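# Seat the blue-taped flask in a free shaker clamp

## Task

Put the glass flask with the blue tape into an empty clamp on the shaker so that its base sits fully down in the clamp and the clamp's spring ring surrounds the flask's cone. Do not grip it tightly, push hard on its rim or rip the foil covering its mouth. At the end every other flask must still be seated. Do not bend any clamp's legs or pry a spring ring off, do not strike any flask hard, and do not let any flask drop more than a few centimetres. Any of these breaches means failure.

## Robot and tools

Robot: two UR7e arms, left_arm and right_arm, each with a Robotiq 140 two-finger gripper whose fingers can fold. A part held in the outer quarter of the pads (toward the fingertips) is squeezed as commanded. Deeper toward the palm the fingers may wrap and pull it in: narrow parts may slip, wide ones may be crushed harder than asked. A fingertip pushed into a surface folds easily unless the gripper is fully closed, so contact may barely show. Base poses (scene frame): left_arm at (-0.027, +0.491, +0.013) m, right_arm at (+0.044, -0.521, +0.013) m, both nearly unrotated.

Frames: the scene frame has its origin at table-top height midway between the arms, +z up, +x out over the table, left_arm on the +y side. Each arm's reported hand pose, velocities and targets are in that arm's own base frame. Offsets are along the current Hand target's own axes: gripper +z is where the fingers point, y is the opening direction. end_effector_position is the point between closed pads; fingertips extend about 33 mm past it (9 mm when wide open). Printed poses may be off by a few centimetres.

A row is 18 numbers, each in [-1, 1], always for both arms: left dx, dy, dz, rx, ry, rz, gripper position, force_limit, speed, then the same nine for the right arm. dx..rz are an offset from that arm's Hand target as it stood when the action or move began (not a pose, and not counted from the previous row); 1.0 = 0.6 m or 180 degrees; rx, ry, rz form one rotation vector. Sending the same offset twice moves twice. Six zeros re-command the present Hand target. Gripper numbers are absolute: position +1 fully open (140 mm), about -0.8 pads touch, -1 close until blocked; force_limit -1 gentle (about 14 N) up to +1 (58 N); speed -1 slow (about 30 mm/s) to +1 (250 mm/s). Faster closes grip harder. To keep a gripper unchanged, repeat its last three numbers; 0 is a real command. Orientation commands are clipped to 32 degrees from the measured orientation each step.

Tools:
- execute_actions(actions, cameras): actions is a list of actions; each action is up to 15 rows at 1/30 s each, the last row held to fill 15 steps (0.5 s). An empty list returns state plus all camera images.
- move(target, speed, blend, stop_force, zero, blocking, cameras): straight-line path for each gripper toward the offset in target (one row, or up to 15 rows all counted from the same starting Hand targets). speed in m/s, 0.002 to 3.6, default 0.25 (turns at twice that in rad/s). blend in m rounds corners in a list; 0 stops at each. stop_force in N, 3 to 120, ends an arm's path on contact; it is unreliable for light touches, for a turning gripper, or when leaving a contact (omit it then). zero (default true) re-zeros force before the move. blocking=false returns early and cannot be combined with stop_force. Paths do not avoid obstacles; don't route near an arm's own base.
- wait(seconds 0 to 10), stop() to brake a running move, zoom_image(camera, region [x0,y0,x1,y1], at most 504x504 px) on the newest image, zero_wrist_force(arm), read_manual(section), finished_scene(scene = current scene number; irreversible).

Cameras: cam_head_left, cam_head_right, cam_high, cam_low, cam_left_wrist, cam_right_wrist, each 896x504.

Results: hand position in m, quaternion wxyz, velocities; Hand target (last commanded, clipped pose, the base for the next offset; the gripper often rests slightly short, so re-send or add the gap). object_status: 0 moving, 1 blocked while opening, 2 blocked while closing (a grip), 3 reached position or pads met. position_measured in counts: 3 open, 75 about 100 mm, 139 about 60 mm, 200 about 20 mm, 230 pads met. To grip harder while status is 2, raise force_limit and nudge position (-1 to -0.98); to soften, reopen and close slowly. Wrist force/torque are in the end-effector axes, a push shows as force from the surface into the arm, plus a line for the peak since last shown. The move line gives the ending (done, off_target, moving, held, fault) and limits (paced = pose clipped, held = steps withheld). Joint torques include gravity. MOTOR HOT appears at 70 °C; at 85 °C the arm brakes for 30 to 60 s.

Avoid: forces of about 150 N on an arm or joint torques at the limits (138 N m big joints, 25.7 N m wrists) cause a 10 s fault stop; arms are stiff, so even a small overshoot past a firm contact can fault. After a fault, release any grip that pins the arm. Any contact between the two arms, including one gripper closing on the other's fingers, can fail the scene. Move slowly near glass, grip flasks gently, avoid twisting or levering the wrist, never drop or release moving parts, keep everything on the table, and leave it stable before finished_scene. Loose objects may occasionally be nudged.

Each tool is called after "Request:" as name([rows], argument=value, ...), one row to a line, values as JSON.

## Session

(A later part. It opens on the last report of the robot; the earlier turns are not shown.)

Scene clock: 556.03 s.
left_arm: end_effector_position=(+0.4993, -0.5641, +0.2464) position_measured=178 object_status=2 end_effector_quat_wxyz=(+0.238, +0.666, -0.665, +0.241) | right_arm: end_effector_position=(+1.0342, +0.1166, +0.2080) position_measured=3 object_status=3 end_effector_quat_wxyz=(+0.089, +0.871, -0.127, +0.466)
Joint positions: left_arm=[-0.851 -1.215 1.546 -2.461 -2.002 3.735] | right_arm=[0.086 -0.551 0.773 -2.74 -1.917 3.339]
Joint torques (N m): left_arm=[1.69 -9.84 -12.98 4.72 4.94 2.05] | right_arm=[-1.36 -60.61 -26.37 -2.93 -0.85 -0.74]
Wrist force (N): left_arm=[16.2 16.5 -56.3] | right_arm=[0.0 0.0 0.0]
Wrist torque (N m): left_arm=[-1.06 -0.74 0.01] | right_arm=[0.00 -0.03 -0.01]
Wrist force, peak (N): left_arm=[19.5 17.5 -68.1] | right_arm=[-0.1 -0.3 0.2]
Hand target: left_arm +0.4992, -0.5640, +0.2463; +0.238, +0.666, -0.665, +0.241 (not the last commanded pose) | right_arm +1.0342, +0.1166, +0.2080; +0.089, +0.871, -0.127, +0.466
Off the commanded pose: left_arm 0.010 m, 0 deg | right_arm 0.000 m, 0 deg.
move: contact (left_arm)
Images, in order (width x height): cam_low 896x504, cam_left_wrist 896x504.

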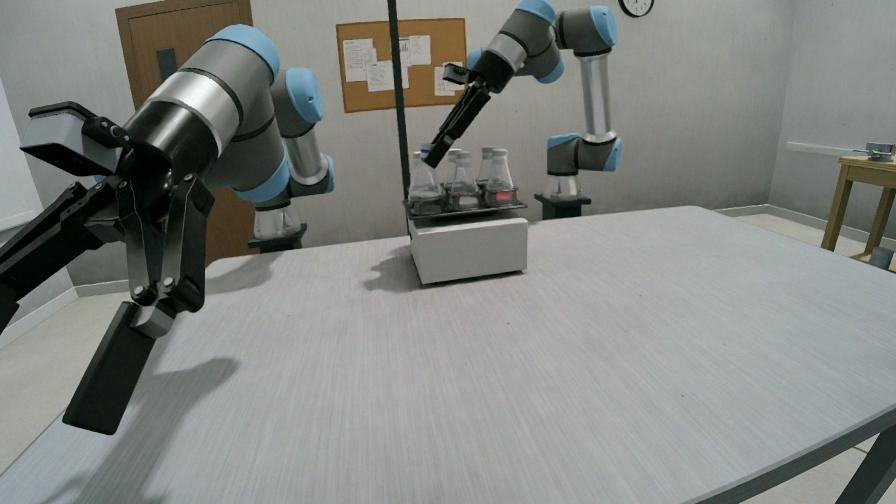

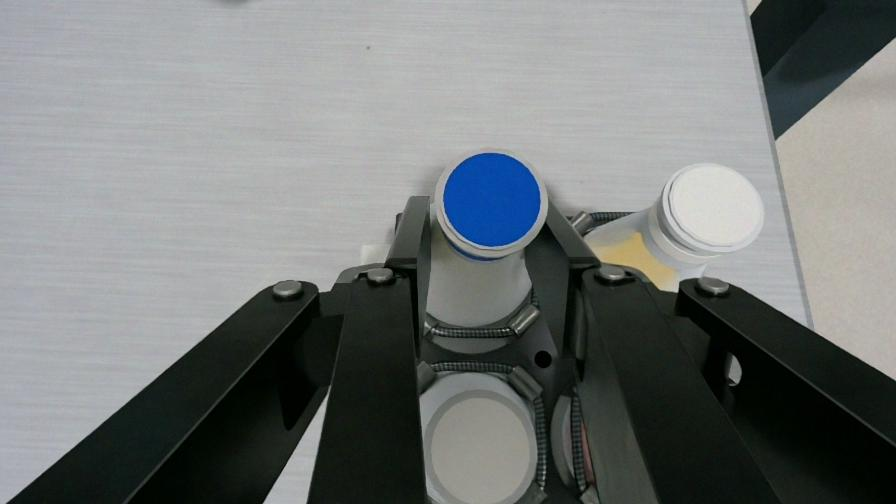

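Request:
move(target=[0.00786,0.0015,-0.0069,0,0,0,-1,-1,-1,0,0,0,0,0,0,1,-1,-1], speed=0.02, cameras=["cam_low","cam_high","cam_left_wrist"])

Request:
zoom_image(camera="cam_left_wrist", region=[330, 130, 620, 400])

Request:
zoom_image(camera="cam_low", region=[395, 100, 495, 225])

Request:
zoom_image(camera="cam_high", region=[400, 180, 500, 280])

Scene clock: 562.37 s.
left_arm: end_effector_position=(+0.4983, -0.5650, +0.2525) position_measured=178 object_status=2 end_effector_quat_wxyz=(+0.238, +0.666, -0.665, +0.240) | right_arm: end_effector_position=(+1.0342, +0.1166, +0.2080) position_measured=3 object_status=3 end_effector_quat_wxyz=(+0.089, +0.871, -0.127, +0.466)
Joint positions: left_arm=[-0.853 -1.22 1.536 -2.446 -2.001 3.733] | right_arm=[0.086 -0.551 0.773 -2.74 -1.917 3.339]
Joint torques (N m): left_arm=[-3.66 -51.6 -28.42 -4.41 -0.25 -1.72] | right_arm=[-0.43 -60.13 -26.85 -2.72 -0.5 -0.98]
Wrist force (N): left_arm=[1.8 0.5 -1.8] | right_arm=[-0.1 0.0 0.0]
Wrist torque (N m): left_arm=[-0.22 -0.58 0.05] | right_arm=[-0.02 0.01 -0.01]
Wrist force, peak (N): left_arm=[16.8 16.3 -57.5] | right_arm=[0.1 -0.2 -0.3]
Hand target: left_arm +0.4983, -0.5650, +0.2525; +0.238, +0.666, -0.665, +0.241 | right_arm +1.0342, +0.1166, +0.2080; +0.089, +0.871, -0.127, +0.466
Off the commanded pose: left_arm 0.000 m, 0 deg | right_arm 0.000 m, 0 deg.
move: done
Images, in order (width x height): cam_high 896x504, cam_low 896x504, cam_left_wrist 896x504.

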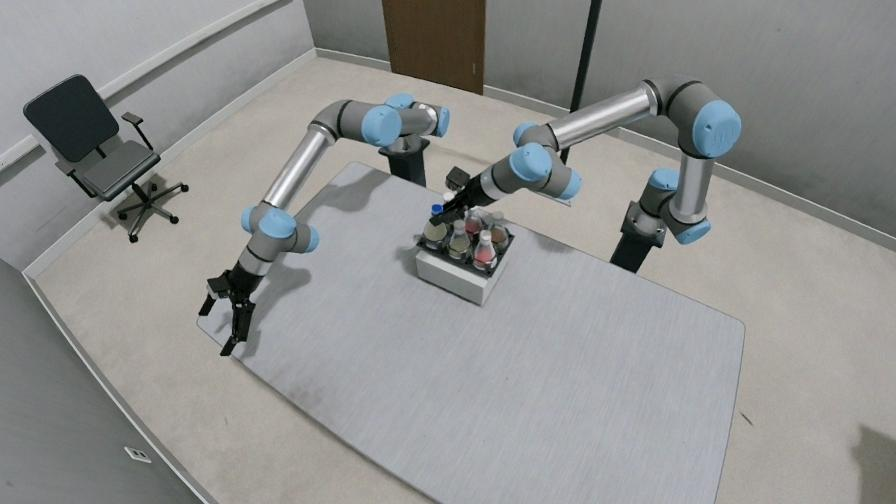

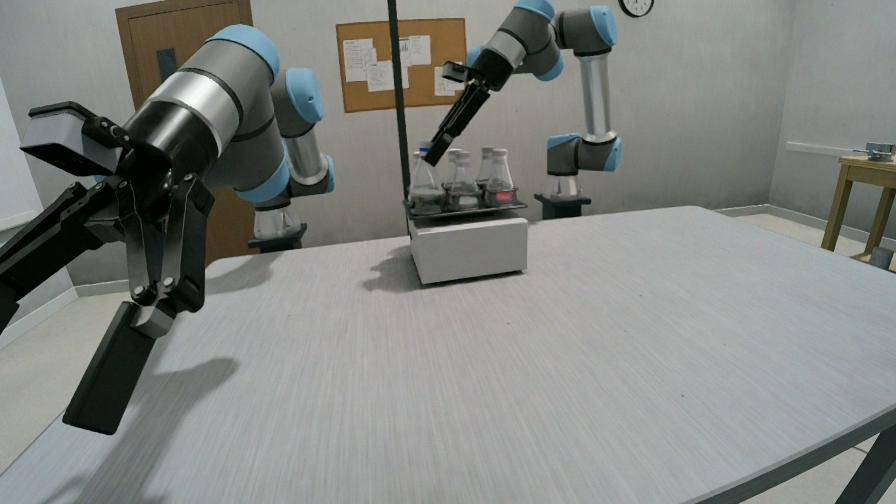

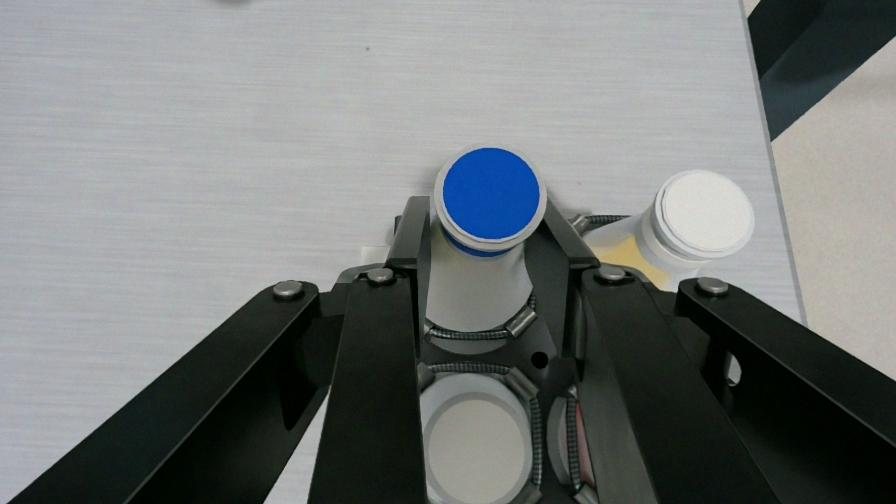

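Scaled by 1.738 from the camera's 896x504 image, which has a finer 1280x720 frame.

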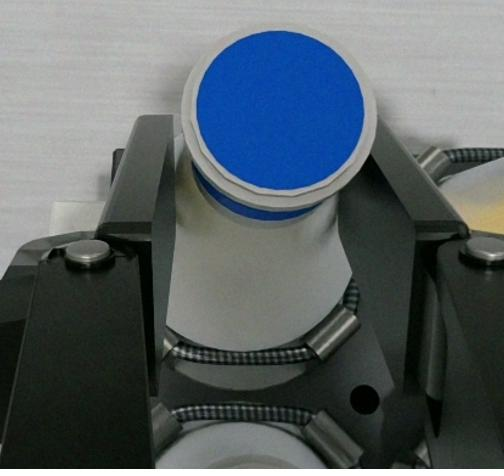

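Scaled by 4.032 from the camera's 896x504 image, which has a finer 1280x720 frame.

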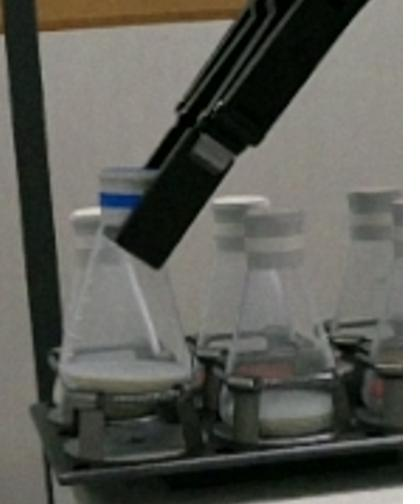

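Scaled by 5.040 from the camera's 896x504 image, which has a finer 1280x720 frame.

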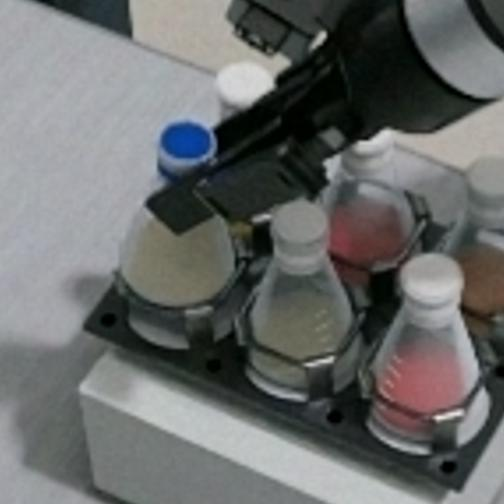

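Request:
zoom_image(camera="cam_high", region=[412, 215, 472, 265])

Request:
zoom_image(camera="cam_low", region=[400, 180, 490, 225])

Scaled by 8.400 from the camera's 896x504 image, which has a finer 1280x720 frame.

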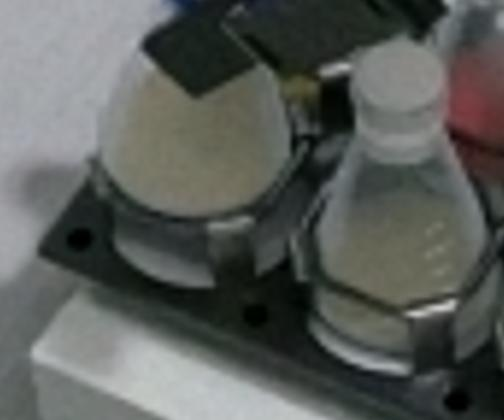

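Scaled by 5.600 from the camera's 896x504 image, which has a finer 1280x720 frame.

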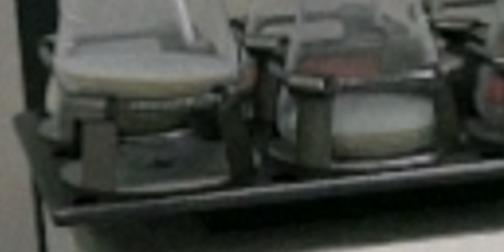

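Request:
move(target=[-0.00954,0,0.01158,0,0,0,-1,-1,-1,0,0,0,0,0,0,1,-1,-1], speed=0.008, stop_force=45, cameras=["cam_low","cam_high","cam_left_wrist"])

Request:
zoom_image(camera="cam_left_wrist", region=[330, 130, 620, 400])

Request:
zoom_image(camera="cam_low", region=[395, 120, 495, 225])

Scene clock: 606.77 s.
left_arm: end_effector_position=(+0.4984, -0.5651, +0.2484) position_measured=178 object_status=2 end_effector_quat_wxyz=(+0.239, +0.666, -0.665, +0.241) | right_arm: end_effector_position=(+1.0342, +0.1166, +0.2080) position_measured=3 object_status=3 end_effector_quat_wxyz=(+0.089, +0.871, -0.127, +0.466)
Joint positions: left_arm=[-0.853 -1.217 1.544 -2.458 -2.001 3.733] | right_arm=[0.086 -0.551 0.773 -2.74 -1.917 3.339]
Joint torques (N m): left_arm=[-1.3 -18.85 -15.96 4.64 3.63 2.04] | right_arm=[-0.96 -60.57 -28.03 -2.83 -0.9 -0.71]
Wrist force (N): left_arm=[13.3 10.6 -43.6] | right_arm=[0.1 0.0 -0.1]
Wrist torque (N m): left_arm=[0.37 -0.34 0.24] | right_arm=[-0.01 -0.02 0.00]
Wrist force, peak (N): left_arm=[15.9 10.8 -52.4] | right_arm=[0.2 -0.3 0.1]
Hand target: left_arm +0.4984, -0.5650, +0.2483; +0.239, +0.666, -0.665, +0.241 (not the last commanded pose) | right_arm +1.0342, +0.1166, +0.2080; +0.089, +0.871, -0.127, +0.466
Off the commanded pose: left_arm 0.005 m, 0 deg | right_arm 0.000 m, 0 deg.
move: contact (left_arm)
Images, in order (width x height): cam_high 896x504, cam_low 896x504, cam_left_wrist 896x504.

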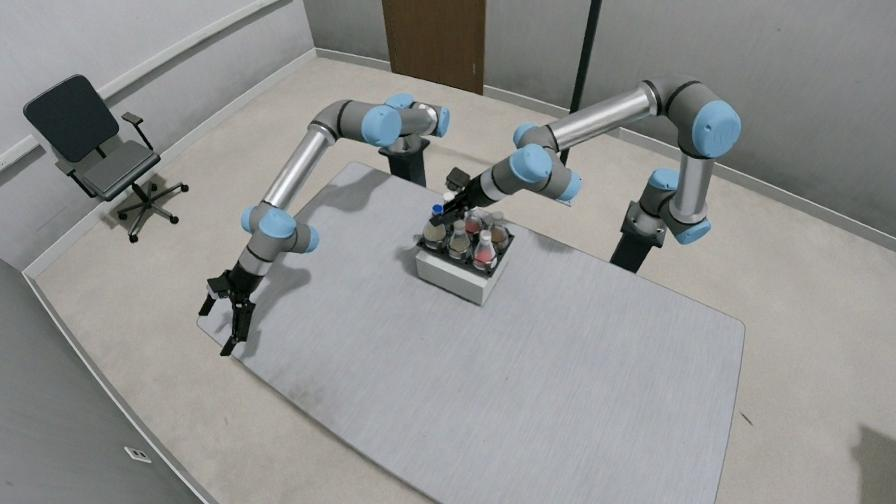

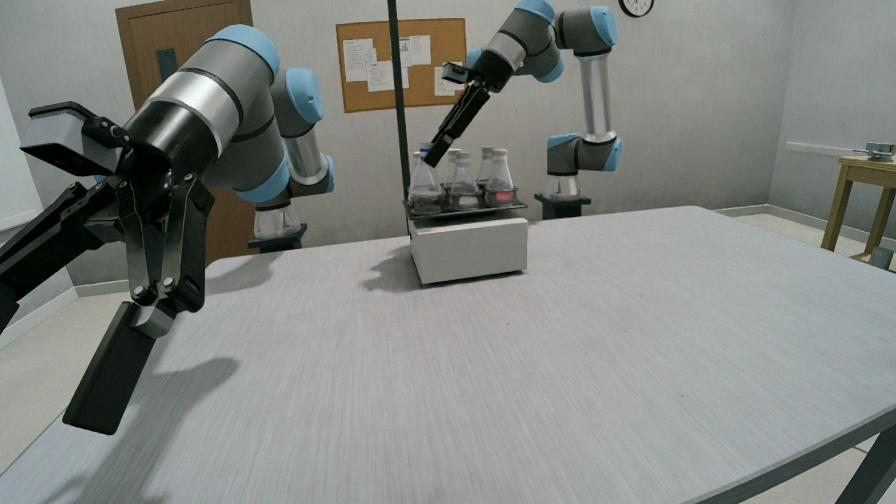

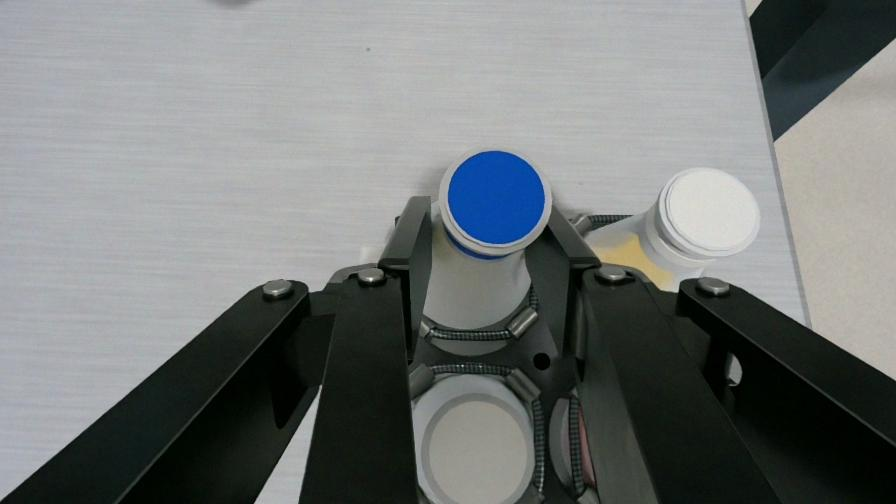

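Scaled by 1.738 from the camera's 896x504 image, which has a finer 1280x720 frame.

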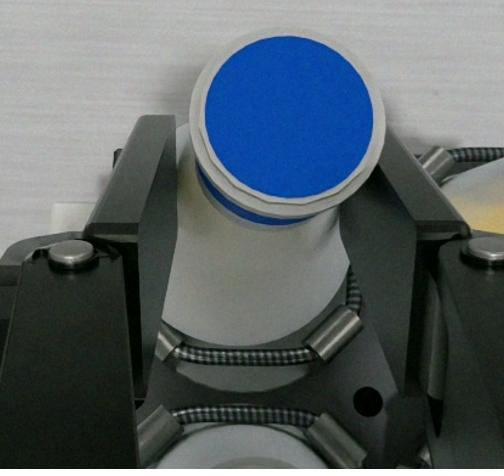

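Scaled by 4.800 from the camera's 896x504 image, which has a finer 1280x720 frame.

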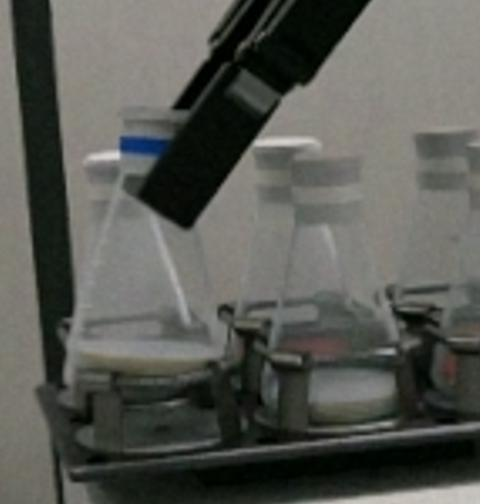

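Request:
move([
  [0.00445,0.00067,-0.0054,0,0,0,-1,-1,-1,0,0,0,0,0,0,1,-1,-1],
  [0.01603,0.00067,0.0041,0,0,0,-1,-1,-1,0,0,0,0,0,0,1,-1,-1],
], speed=0.02)

Request:
move(target=[-0.0058,0,0.0070,0,0,0,-1,-1,-1,0,0,0,0,0,0,1,-1,-1], speed=0.01, stop_force=30, cameras=["cam_low","cam_left_wrist"])

Request:
zoom_image(camera="cam_low", region=[395, 120, 495, 225])

Request:
zoom_image(camera="cam_left_wrist", region=[330, 130, 620, 400])

Scene clock: 645.23 s.
left_arm: end_effector_position=(+0.4981, -0.5742, +0.2529) position_measured=178 object_status=2 end_effector_quat_wxyz=(+0.239, +0.666, -0.665, +0.241) | right_arm: end_effector_position=(+1.0342, +0.1166, +0.2080) position_measured=3 object_status=3 end_effector_quat_wxyz=(+0.089, +0.871, -0.127, +0.466)
Joint positions: left_arm=[-0.863 -1.207 1.52 -2.448 -1.996 3.723] | right_arm=[0.086 -0.551 0.773 -2.74 -1.917 3.339]
Joint torques (N m): left_arm=[-1.83 -0.49 9.08 4.96 3.44 -0.16] | right_arm=[-0.42 -61.42 -26.82 -2.84 -0.77 -0.88]
Wrist force (N): left_arm=[16.1 8.1 -48.1] | right_arm=[0.0 0.0 -0.1]
Wrist torque (N m): left_arm=[0.87 -0.59 0.25] | right_arm=[0.01 0.01 -0.01]
Wrist force, peak (N): left_arm=[16.1 8.1 -48.1] | right_arm=[0.2 -0.2 -0.2]
Hand target: left_arm +0.4980, -0.5740, +0.2525; +0.239, +0.666, -0.665, +0.241 | right_arm +1.0342, +0.1166, +0.2080; +0.089, +0.871, -0.127, +0.466
Off the commanded pose: left_arm 0.000 m, 0 deg | right_arm 0.000 m, 0 deg.
move: done

Scene clock: 646.40 s.
left_arm: end_effector_position=(+0.4989, -0.5752, +0.2490) position_measured=178 object_status=2 end_effector_quat_wxyz=(+0.239, +0.664, -0.665, +0.245) | right_arm: end_effector_position=(+1.0342, +0.1166, +0.2080) position_measured=3 object_status=3 end_effector_quat_wxyz=(+0.089, +0.871, -0.127, +0.466)
Joint positions: left_arm=[-0.863 -1.203 1.53 -2.469 -1.996 3.724] | right_arm=[0.086 -0.551 0.773 -2.74 -1.917 3.339]
Joint torques (N m): left_arm=[1.64 27.68 2.25 6.77 9.15 0.76] | right_arm=[0.21 -60.52 -27.44 -2.71 -0.82 -0.85]
Wrist force (N): left_arm=[25.7 20.2 -71.2] | right_arm=[-0.1 -0.1 0.0]
Wrist torque (N m): left_arm=[-0.41 -0.59 -0.10] | right_arm=[-0.02 0.01 -0.01]
Wrist force, peak (N): left_arm=[27.2 26.3 -77.3] | right_arm=[0.1 -0.2 -0.2]
Hand target: left_arm +0.4980, -0.5740, +0.2471; +0.239, +0.666, -0.665, +0.241 | right_arm +1.0342, +0.1166, +0.2080; +0.089, +0.871, -0.127, +0.466
Off the commanded pose: left_arm 0.002 m, 0 deg | right_arm 0.000 m, 0 deg.
move: done
Images, in order (width x height): cam_low 896x504, cam_left_wrist 896x504.

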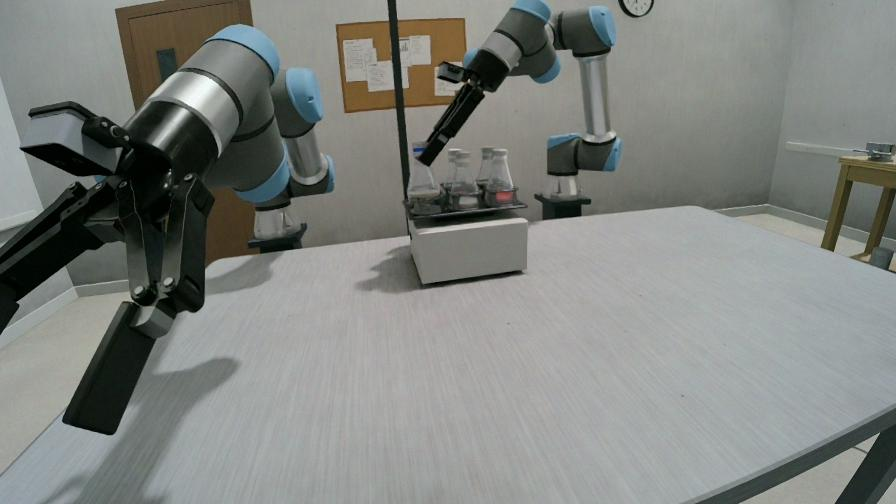

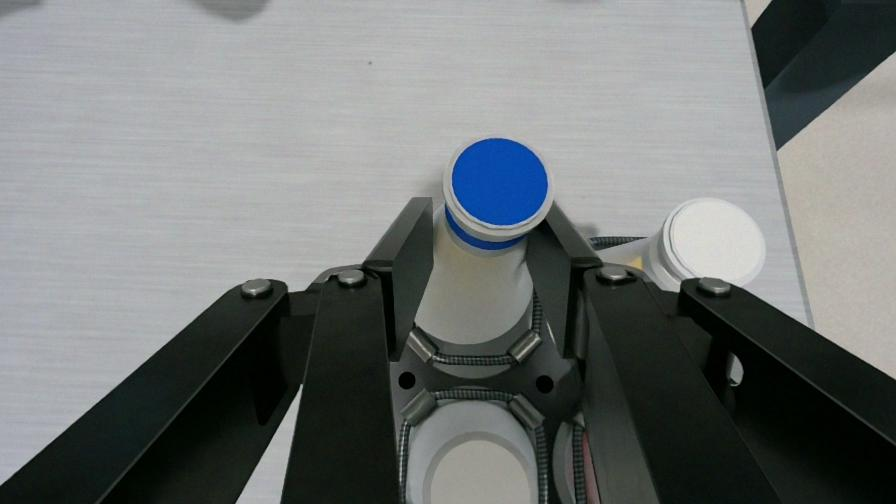

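Scaled by 4.800 from the camera's 896x504 image, which has a finer 1280x720 frame.

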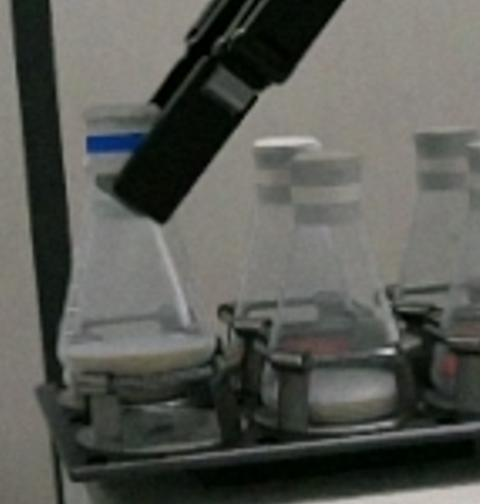

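Scaled by 1.738 from the camera's 896x504 image, which has a finer 1280x720 frame.

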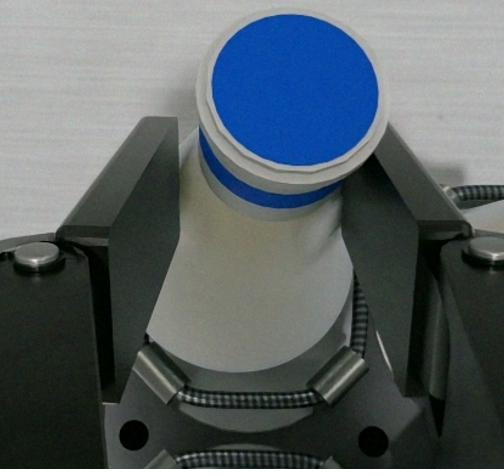

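Request:
move([
  [0.0058,0,-0.0070,0,0,0,-1,-1,-1,0,0,0,0,0,0,1,-1,-1],
  [-0.0059,-0.0003,-0.0165,0,0,0,-1,-1,-1,0,0,0,0,0,0,1,-1,-1],
], speed=0.02)

Request:
move([
  [-0.00424,0.0015,0.00515,0.0141,0,-0.01716,-1,-1,-1,0,0,0,0,0,0,1,-1,-1],
  [-0.0053,-0.0015,0.00644,-0.0141,0,0.01716,-1,-1,-1,0,0,0,0,0,0,1,-1,-1],
  [-0.0064,0.0015,0.0077,0.0141,0,-0.01716,-1,-1,-1,0,0,0,0,0,0,1,-1,-1],
], speed=0.03, blend=0.003, cameras=["cam_low","cam_left_wrist"])

Request:
zoom_image(camera="cam_low", region=[395, 120, 495, 225])

Request:
zoom_image(camera="cam_left_wrist", region=[330, 130, 620, 400])

Scene clock: 652.90 s.
left_arm: end_effector_position=(+0.4981, -0.5648, +0.2523) position_measured=178 object_status=2 end_effector_quat_wxyz=(+0.239, +0.666, -0.665, +0.241) | right_arm: end_effector_position=(+1.0342, +0.1166, +0.2080) position_measured=3 object_status=3 end_effector_quat_wxyz=(+0.089, +0.871, -0.127, +0.466)
Joint positions: left_arm=[-0.853 -1.22 1.538 -2.448 -2.001 3.733] | right_arm=[0.086 -0.551 0.773 -2.74 -1.917 3.339]
Joint torques (N m): left_arm=[-5.44 -38.09 -34.36 -5.39 -1.76 0.02] | right_arm=[0.25 -60.89 -27.1 -2.71 -0.66 -1.02]
Wrist force (N): left_arm=[4.0 4.6 -1.8] | right_arm=[0.0 0.0 0.0]
Wrist torque (N m): left_arm=[0.96 -0.79 -0.04] | right_arm=[-0.01 -0.01 -0.01]
Wrist force, peak (N): left_arm=[25.9 20.1 -71.7] | right_arm=[0.3 0.0 -0.1]
Hand target: left_arm +0.4981, -0.5650, +0.2524; +0.239, +0.666, -0.665, +0.241 | right_arm +1.0342, +0.1166, +0.2080; +0.089, +0.871, -0.127, +0.466
Off the commanded pose: left_arm 0.000 m, 0 deg | right_arm 0.000 m, 0 deg.
move: done

Scene clock: 658.97 s.
left_arm: end_effector_position=(+0.4972, -0.5650, +0.2464) position_measured=178 object_status=2 end_effector_quat_wxyz=(+0.230, +0.689, -0.641, +0.249) end_effector_velocity=(+0.000, +0.000, +0.000) end_effector_angular_velocity=(+0.000, -0.004, -0.004) | right_arm: end_effector_position=(+1.0342, +0.1166, +0.2080) position_measured=3 object_status=3 end_effector_quat_wxyz=(+0.089, +0.871, -0.127, +0.466)
Joint positions: left_arm=[-0.872 -1.236 1.583 -2.51 -1.953 3.651] | right_arm=[0.086 -0.551 0.773 -2.74 -1.917 3.339]
Joint velocities: left_arm=[0.001 0 0 0 0 0.006] | right_arm=[within noise]
Joint torques (N m): left_arm=[5.49 4.41 -8.35 4.61 7.12 2.36] | right_arm=[-1.44 -60.11 -27.64 -2.74 -1.02 -0.69]
Wrist force (N): left_arm=[17.4 26.0 -59.0] | right_arm=[0.0 0.0 -0.1]
Wrist torque (N m): left_arm=[-0.49 -0.79 0.36] | right_arm=[-0.01 -0.01 -0.01]
Wrist force, peak (N): left_arm=[18.7 25.7 -60.8] | right_arm=[0.3 0.0 0.0]
Hand target: left_arm +0.4973, -0.5649, +0.2464; +0.230, +0.688, -0.641, +0.249 | right_arm +1.0342, +0.1166, +0.2080; +0.089, +0.871, -0.127, +0.466
Off the commanded pose: left_arm 0.000 m, 0 deg | right_arm 0.000 m, 0 deg.
move: done
Images, in order (width x height): cam_low 896x504, cam_left_wrist 896x504.

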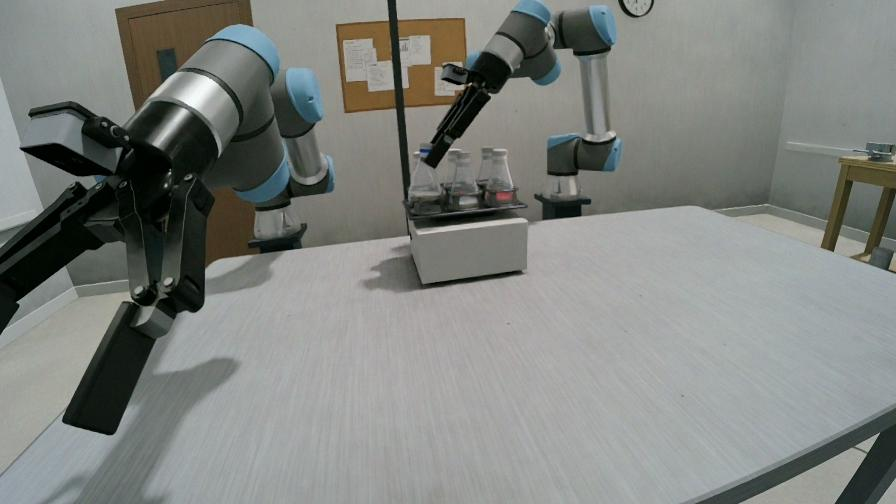

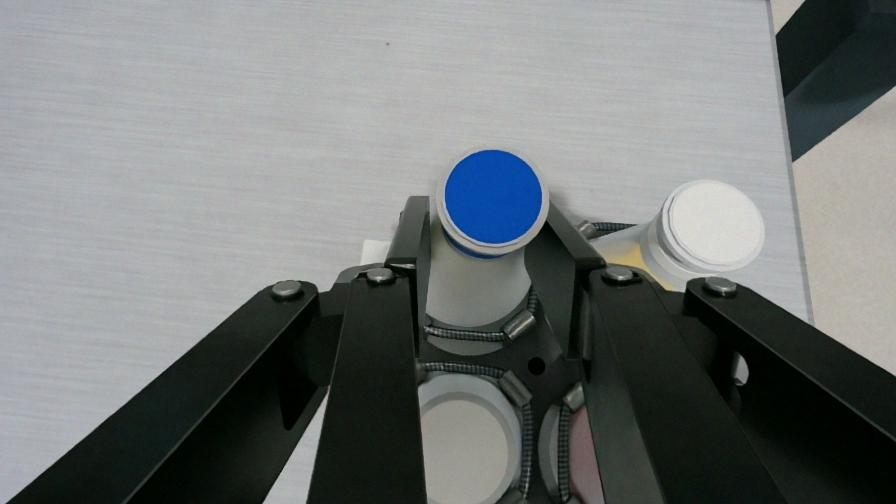

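Scaled by 4.800 from the camera's 896x504 image, which has a finer 1280x720 frame.

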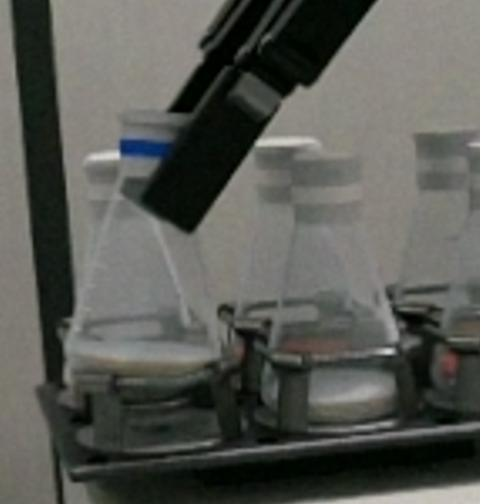

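Scaled by 1.738 from the camera's 896x504 image, which has a finer 1280x720 frame.

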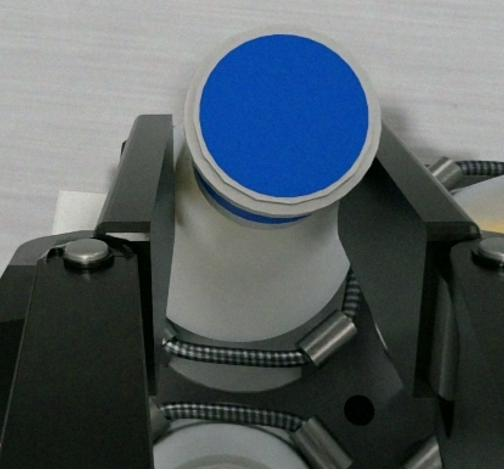

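Request:
move([
  [0.00806,0,-0.00978,0,0,0,-1,-1,-1,0,0,0,0,0,0,1,-1,-1],
  [0.0042,0.0013,-0.013,-0.0141,0,0.01716,-1,-1,-1,0,0,0,0,0,0,1,-1,-1],
], speed=0.03)

Request:
move(target=[-0.0058,0,0.0071,0,0,0,-1,-1,-1,0,0,0,0,0,0,1,-1,-1], speed=0.02, stop_force=50)

Scene clock: 675.90 s.
left_arm: end_effector_position=(+0.4963, -0.5619, +0.2540) position_measured=178 object_status=2 end_effector_quat_wxyz=(+0.239, +0.666, -0.665, +0.241) | right_arm: end_effector_position=(+1.0342, +0.1166, +0.2080) position_measured=3 object_status=3 end_effector_quat_wxyz=(+0.089, +0.871, -0.127, +0.466)
Joint positions: left_arm=[-0.852 -1.229 1.545 -2.446 -2.002 3.734] | right_arm=[0.086 -0.551 0.773 -2.74 -1.917 3.339]
Joint torques (N m): left_arm=[-4.37 -36.03 -23.92 -5.54 0.59 -2.28] | right_arm=[-0.18 -60.19 -26.98 -2.6 -1.18 -1.21]
Wrist force (N): left_arm=[4.2 4.1 1.5] | right_arm=[-0.1 0.0 0.1]
Wrist torque (N m): left_arm=[0.82 -1.01 -0.04] | right_arm=[-0.01 0.00 -0.01]
Wrist force, peak (N): left_arm=[18.0 25.7 -59.2] | right_arm=[-0.2 0.2 0.1]
Hand target: left_arm +0.4962, -0.5620, +0.2540; +0.239, +0.666, -0.665, +0.241 | right_arm +1.0342, +0.1166, +0.2080; +0.089, +0.871, -0.127, +0.466
Off the commanded pose: left_arm 0.000 m, 0 deg | right_arm 0.000 m, 0 deg.
move: done

Scene clock: 677.27 s.
left_arm: end_effector_position=(+0.4963, -0.5620, +0.2485) position_measured=178 object_status=2 end_effector_quat_wxyz=(+0.239, +0.666, -0.665, +0.241) | right_arm: end_effector_position=(+1.0342, +0.1166, +0.2080) position_measured=3 object_status=3 end_effector_quat_wxyz=(+0.089, +0.871, -0.127, +0.466)
Joint positions: left_arm=[-0.852 -1.225 1.555 -2.46 -2.001 3.734] | right_arm=[0.086 -0.551 0.773 -2.74 -1.917 3.339]
Joint torques (N m): left_arm=[-10.88 -11.3 -21.56 3.14 -0.66 -2.13] | right_arm=[-1.09 -60.14 -27.24 -2.54 -0.92 -1.12]
Wrist force (N): left_arm=[14.0 1.3 -20.3] | right_arm=[0.1 -0.1 0.0]
Wrist torque (N m): left_arm=[0.88 -1.04 0.01] | right_arm=[-0.03 -0.03 -0.01]
Wrist force, peak (N): left_arm=[14.0 1.3 -20.3] | right_arm=[0.4 -0.1 -0.1]
Hand target: left_arm +0.4963, -0.5620, +0.2485; +0.239, +0.666, -0.665, +0.241 | right_arm +1.0342, +0.1166, +0.2080; +0.089, +0.871, -0.127, +0.466
Off the commanded pose: left_arm 0.000 m, 0 deg | right_arm 0.000 m, 0 deg.
move: done

Request:
move(target=[-0.0058,0,0.0055,0,0,0,-1,-1,-1,0,0,0,0,0,0,1,-1,-1], speed=0.01, stop_force=60, cameras=["cam_low","cam_high","cam_left_wrist"])

Request:
zoom_image(camera="cam_low", region=[395, 120, 495, 225])

Request:
zoom_image(camera="cam_left_wrist", region=[330, 130, 620, 400])

Request:
zoom_image(camera="cam_high", region=[405, 195, 475, 265])

Scene clock: 691.60 s.
left_arm: end_effector_position=(+0.4964, -0.5616, +0.2440) position_measured=178 object_status=2 end_effector_quat_wxyz=(+0.239, +0.666, -0.665, +0.241) | right_arm: end_effector_position=(+1.0342, +0.1166, +0.2080) position_measured=3 object_status=3 end_effector_quat_wxyz=(+0.089, +0.871, -0.127, +0.466)
Joint positions: left_arm=[-0.851 -1.222 1.563 -2.472 -2.002 3.734] | right_arm=[0.086 -0.551 0.773 -2.74 -1.917 3.339]
Joint torques (N m): left_arm=[-14.07 26.88 -4.12 6.81 6.42 0.13] | right_arm=[-1.43 -60.55 -26.61 -2.45 -0.95 -1.04]
Wrist force (N): left_arm=[24.3 12.8 -69.6] | right_arm=[0.1 0.1 -0.1]
Wrist torque (N m): left_arm=[0.57 -1.02 0.21] | right_arm=[0.01 -0.03 -0.01]
Wrist force, peak (N): left_arm=[24.6 12.6 -71.2] | right_arm=[0.3 -0.2 0.0]
Hand target: left_arm +0.4963, -0.5614, +0.2438; +0.239, +0.666, -0.665, +0.241 | right_arm +1.0342, +0.1166, +0.2080; +0.089, +0.871, -0.127, +0.466
Off the commanded pose: left_arm 0.000 m, 0 deg | right_arm 0.000 m, 0 deg.
move: done
Images, in order (width x height): cam_high 896x504, cam_low 896x504, cam_left_wrist 896x504.

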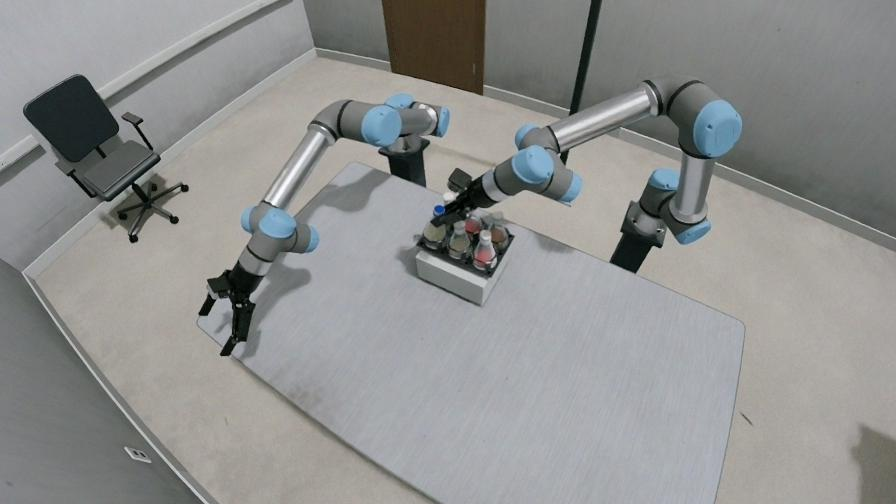

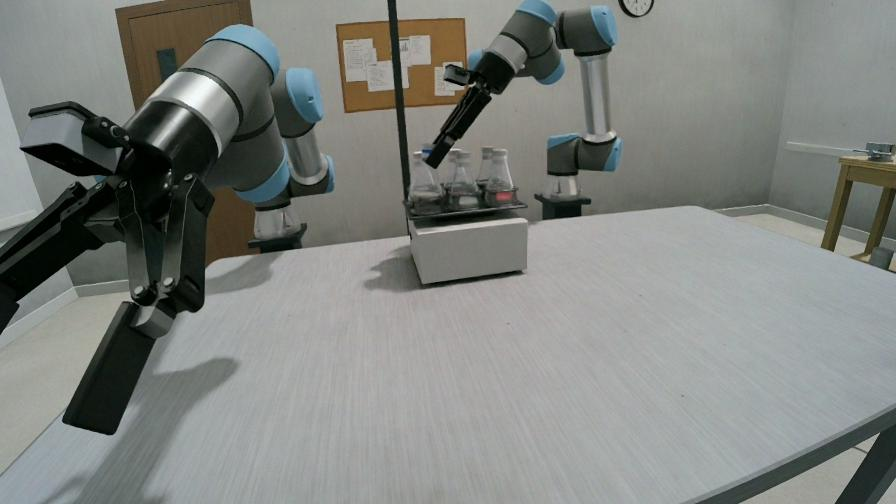

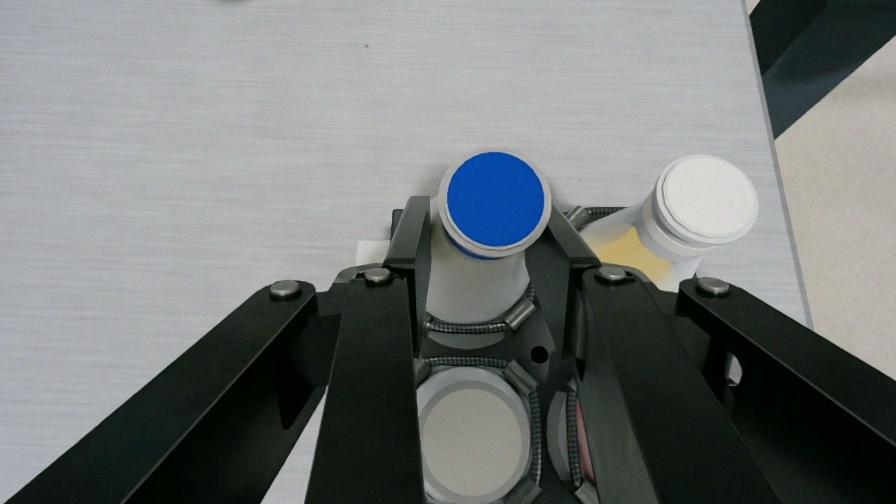

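Scaled by 4.800 from the camera's 896x504 image, which has a finer 1280x720 frame.

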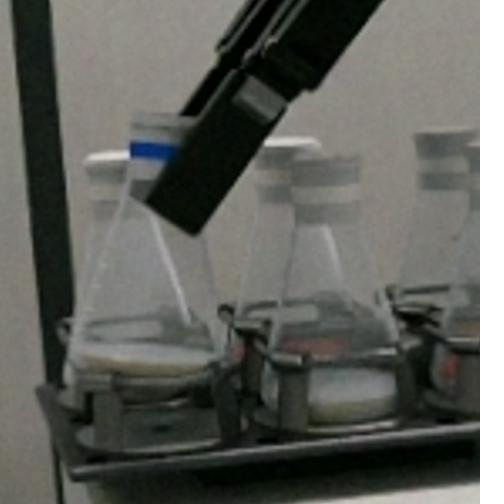

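Scaled by 1.738 from the camera's 896x504 image, which has a finer 1280x720 frame.

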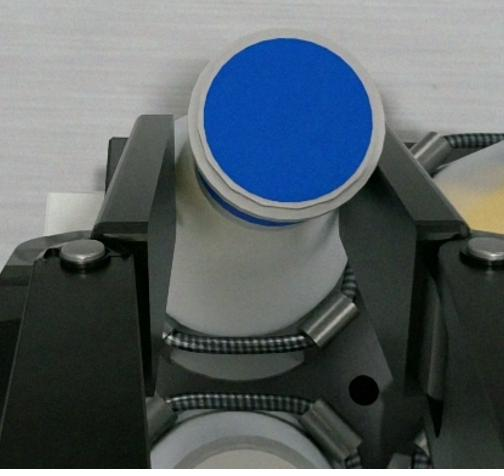

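Scaled by 7.200 from the camera's 896x504 image, which has a finer 1280x720 frame.

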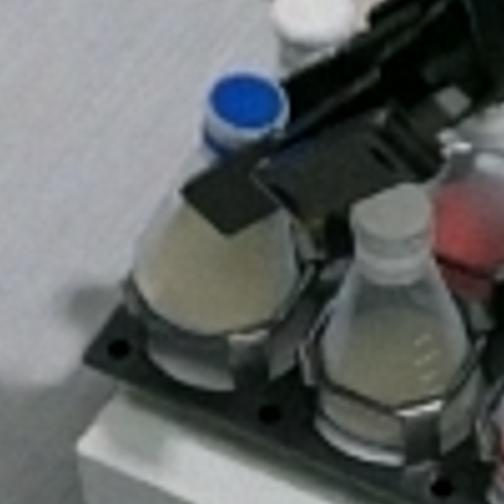

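Request:
move(target=[0.0069,0,0.0072,0,0,0,-1,-1,-1,0,0,0,0,0,0,1,-1,-1], speed=0.02, stop_force=45, cameras=["cam_low","cam_high"])

Request:
zoom_image(camera="cam_low", region=[395, 120, 495, 225])

Scene clock: 704.30 s.
left_arm: end_effector_position=(+0.4963, -0.5675, +0.2433) position_measured=178 object_status=2 end_effector_quat_wxyz=(+0.239, +0.666, -0.665, +0.241) | right_arm: end_effector_position=(+1.0342, +0.1166, +0.2080) position_measured=3 object_status=3 end_effector_quat_wxyz=(+0.089, +0.871, -0.127, +0.466)
Joint positions: left_arm=[-0.858 -1.213 1.553 -2.474 -1.998 3.728] | right_arm=[0.086 -0.551 0.773 -2.74 -1.917 3.339]
Joint torques (N m): left_arm=[-4.13 21.13 23.4 6.56 9.33 1.64] | right_arm=[-0.79 -61.11 -26.52 -2.5 -1.15 -1.09]
Wrist force (N): left_arm=[27.2 25.9 -91.5] | right_arm=[0.0 0.0 0.0]
Wrist torque (N m): left_arm=[-0.09 -1.32 0.57] | right_arm=[-0.02 -0.01 -0.01]
Wrist force, peak (N): left_arm=[27.7 25.9 -95.0] | right_arm=[0.2 -0.2 -0.2]
Hand target: left_arm +0.4963, -0.5674, +0.2431; +0.239, +0.666, -0.665, +0.241 | right_arm +1.0342, +0.1166, +0.2080; +0.089, +0.871, -0.127, +0.466
Off the commanded pose: left_arm 0.000 m, 0 deg | right_arm 0.000 m, 0 deg.
move: done
Images, in order (width x height): cam_high 896x504, cam_low 896x504.

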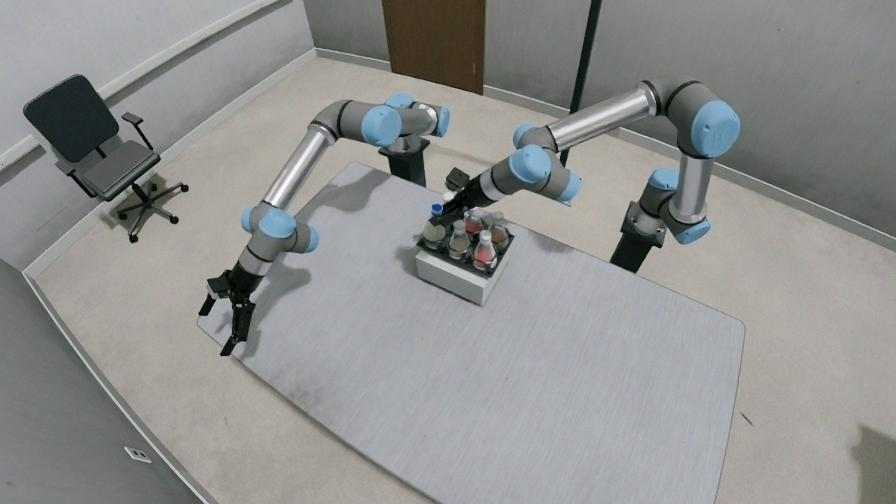

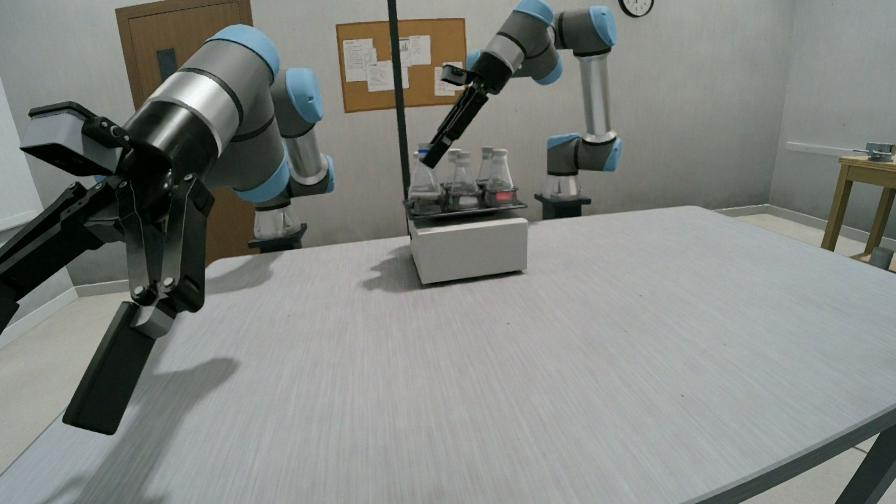

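Scaled by 4.800 from the camera's 896x504 image, which has a finer 1280x720 frame.

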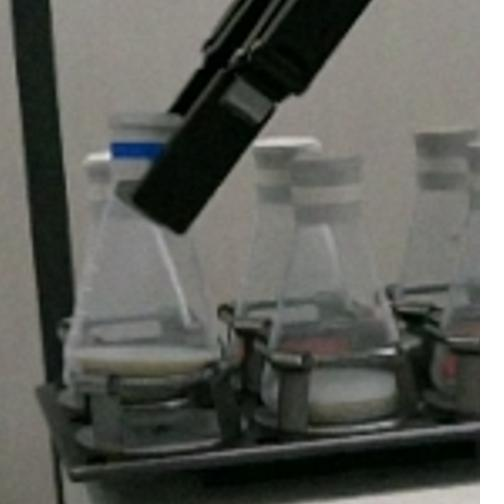

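Request:
move(target=[-0.0095,0.0008,-0.0037,0,0,0,-1,-1,-1,0,0,0,0,0,0,1,-1,-1], speed=0.02, cameras=["cam_low","cam_left_wrist"])

Request:
zoom_image(camera="cam_low", region=[395, 120, 495, 225])

Request:
zoom_image(camera="cam_left_wrist", region=[330, 130, 620, 400])

Scene clock: 714.77 s.
left_arm: end_effector_position=(+0.4966, -0.5624, +0.2426) position_measured=178 object_status=2 end_effector_quat_wxyz=(+0.239, +0.665, -0.665, +0.244) | right_arm: end_effector_position=(+1.0342, +0.1166, +0.2080) position_measured=3 object_status=3 end_effector_quat_wxyz=(+0.089, +0.871, -0.127, +0.466)
Joint positions: left_arm=[-0.852 -1.22 1.569 -2.485 -2.001 3.734] | right_arm=[0.086 -0.551 0.773 -2.74 -1.917 3.339]
Joint torques (N m): left_arm=[3.58 -3.99 -2.88 6.96 7.09 0.74] | right_arm=[-0.7 -61.22 -26.49 -2.56 -0.72 -1.07]
Wrist force (N): left_arm=[34.1 18.8 -42.9] | right_arm=[0.1 -0.1 -0.2]
Wrist torque (N m): left_arm=[0.27 0.11 0.29] | right_arm=[-0.02 -0.02 -0.01]
Wrist force, peak (N): left_arm=[27.5 25.5 -92.7] | right_arm=[0.2 -0.2 -0.1]
Hand target: left_arm +0.4958, -0.5616, +0.2412; +0.239, +0.666, -0.665, +0.241 | right_arm +1.0342, +0.1166, +0.2080; +0.089, +0.871, -0.127, +0.466
Off the commanded pose: left_arm 0.002 m, 0 deg | right_arm 0.000 m, 0 deg.
move: done
Images, in order (width x height): cam_low 896x504, cam_left_wrist 896x504.

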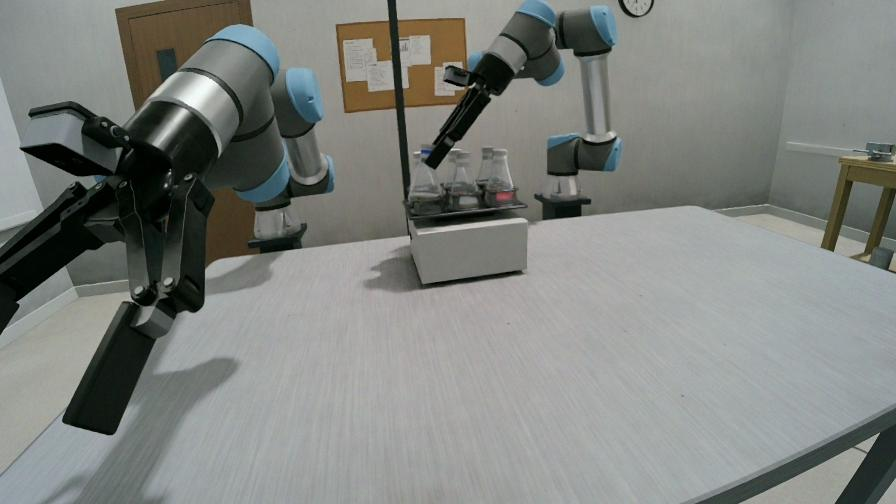

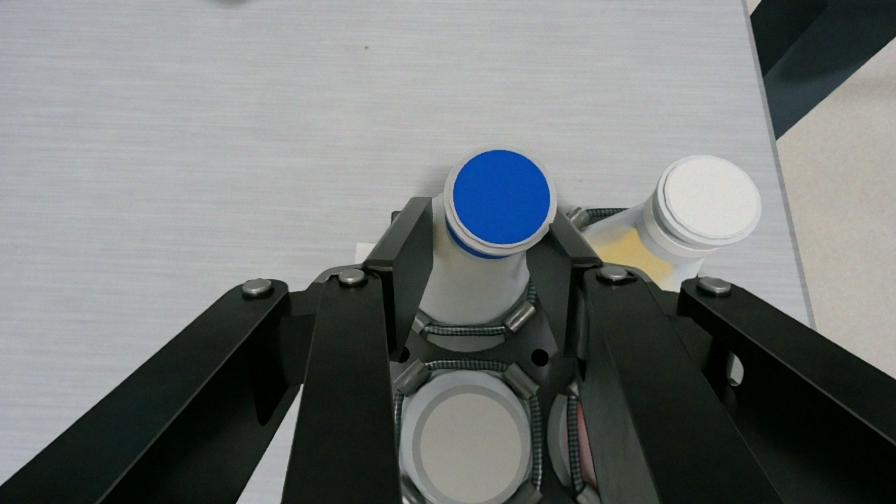

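Scaled by 4.800 from the camera's 896x504 image, which has a finer 1280x720 frame.

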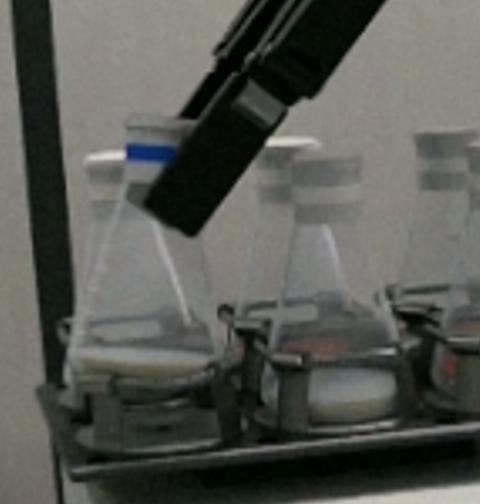

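Scaled by 1.738 from the camera's 896x504 image, which has a finer 1280x720 frame.

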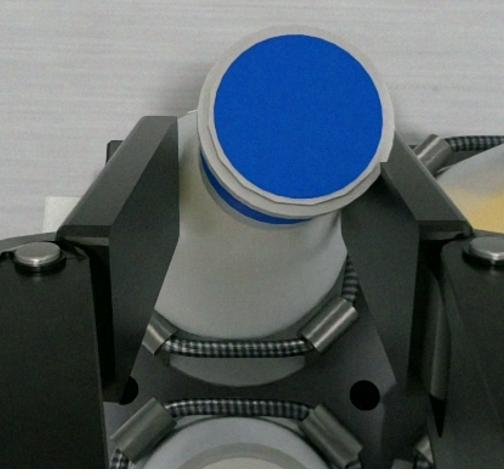

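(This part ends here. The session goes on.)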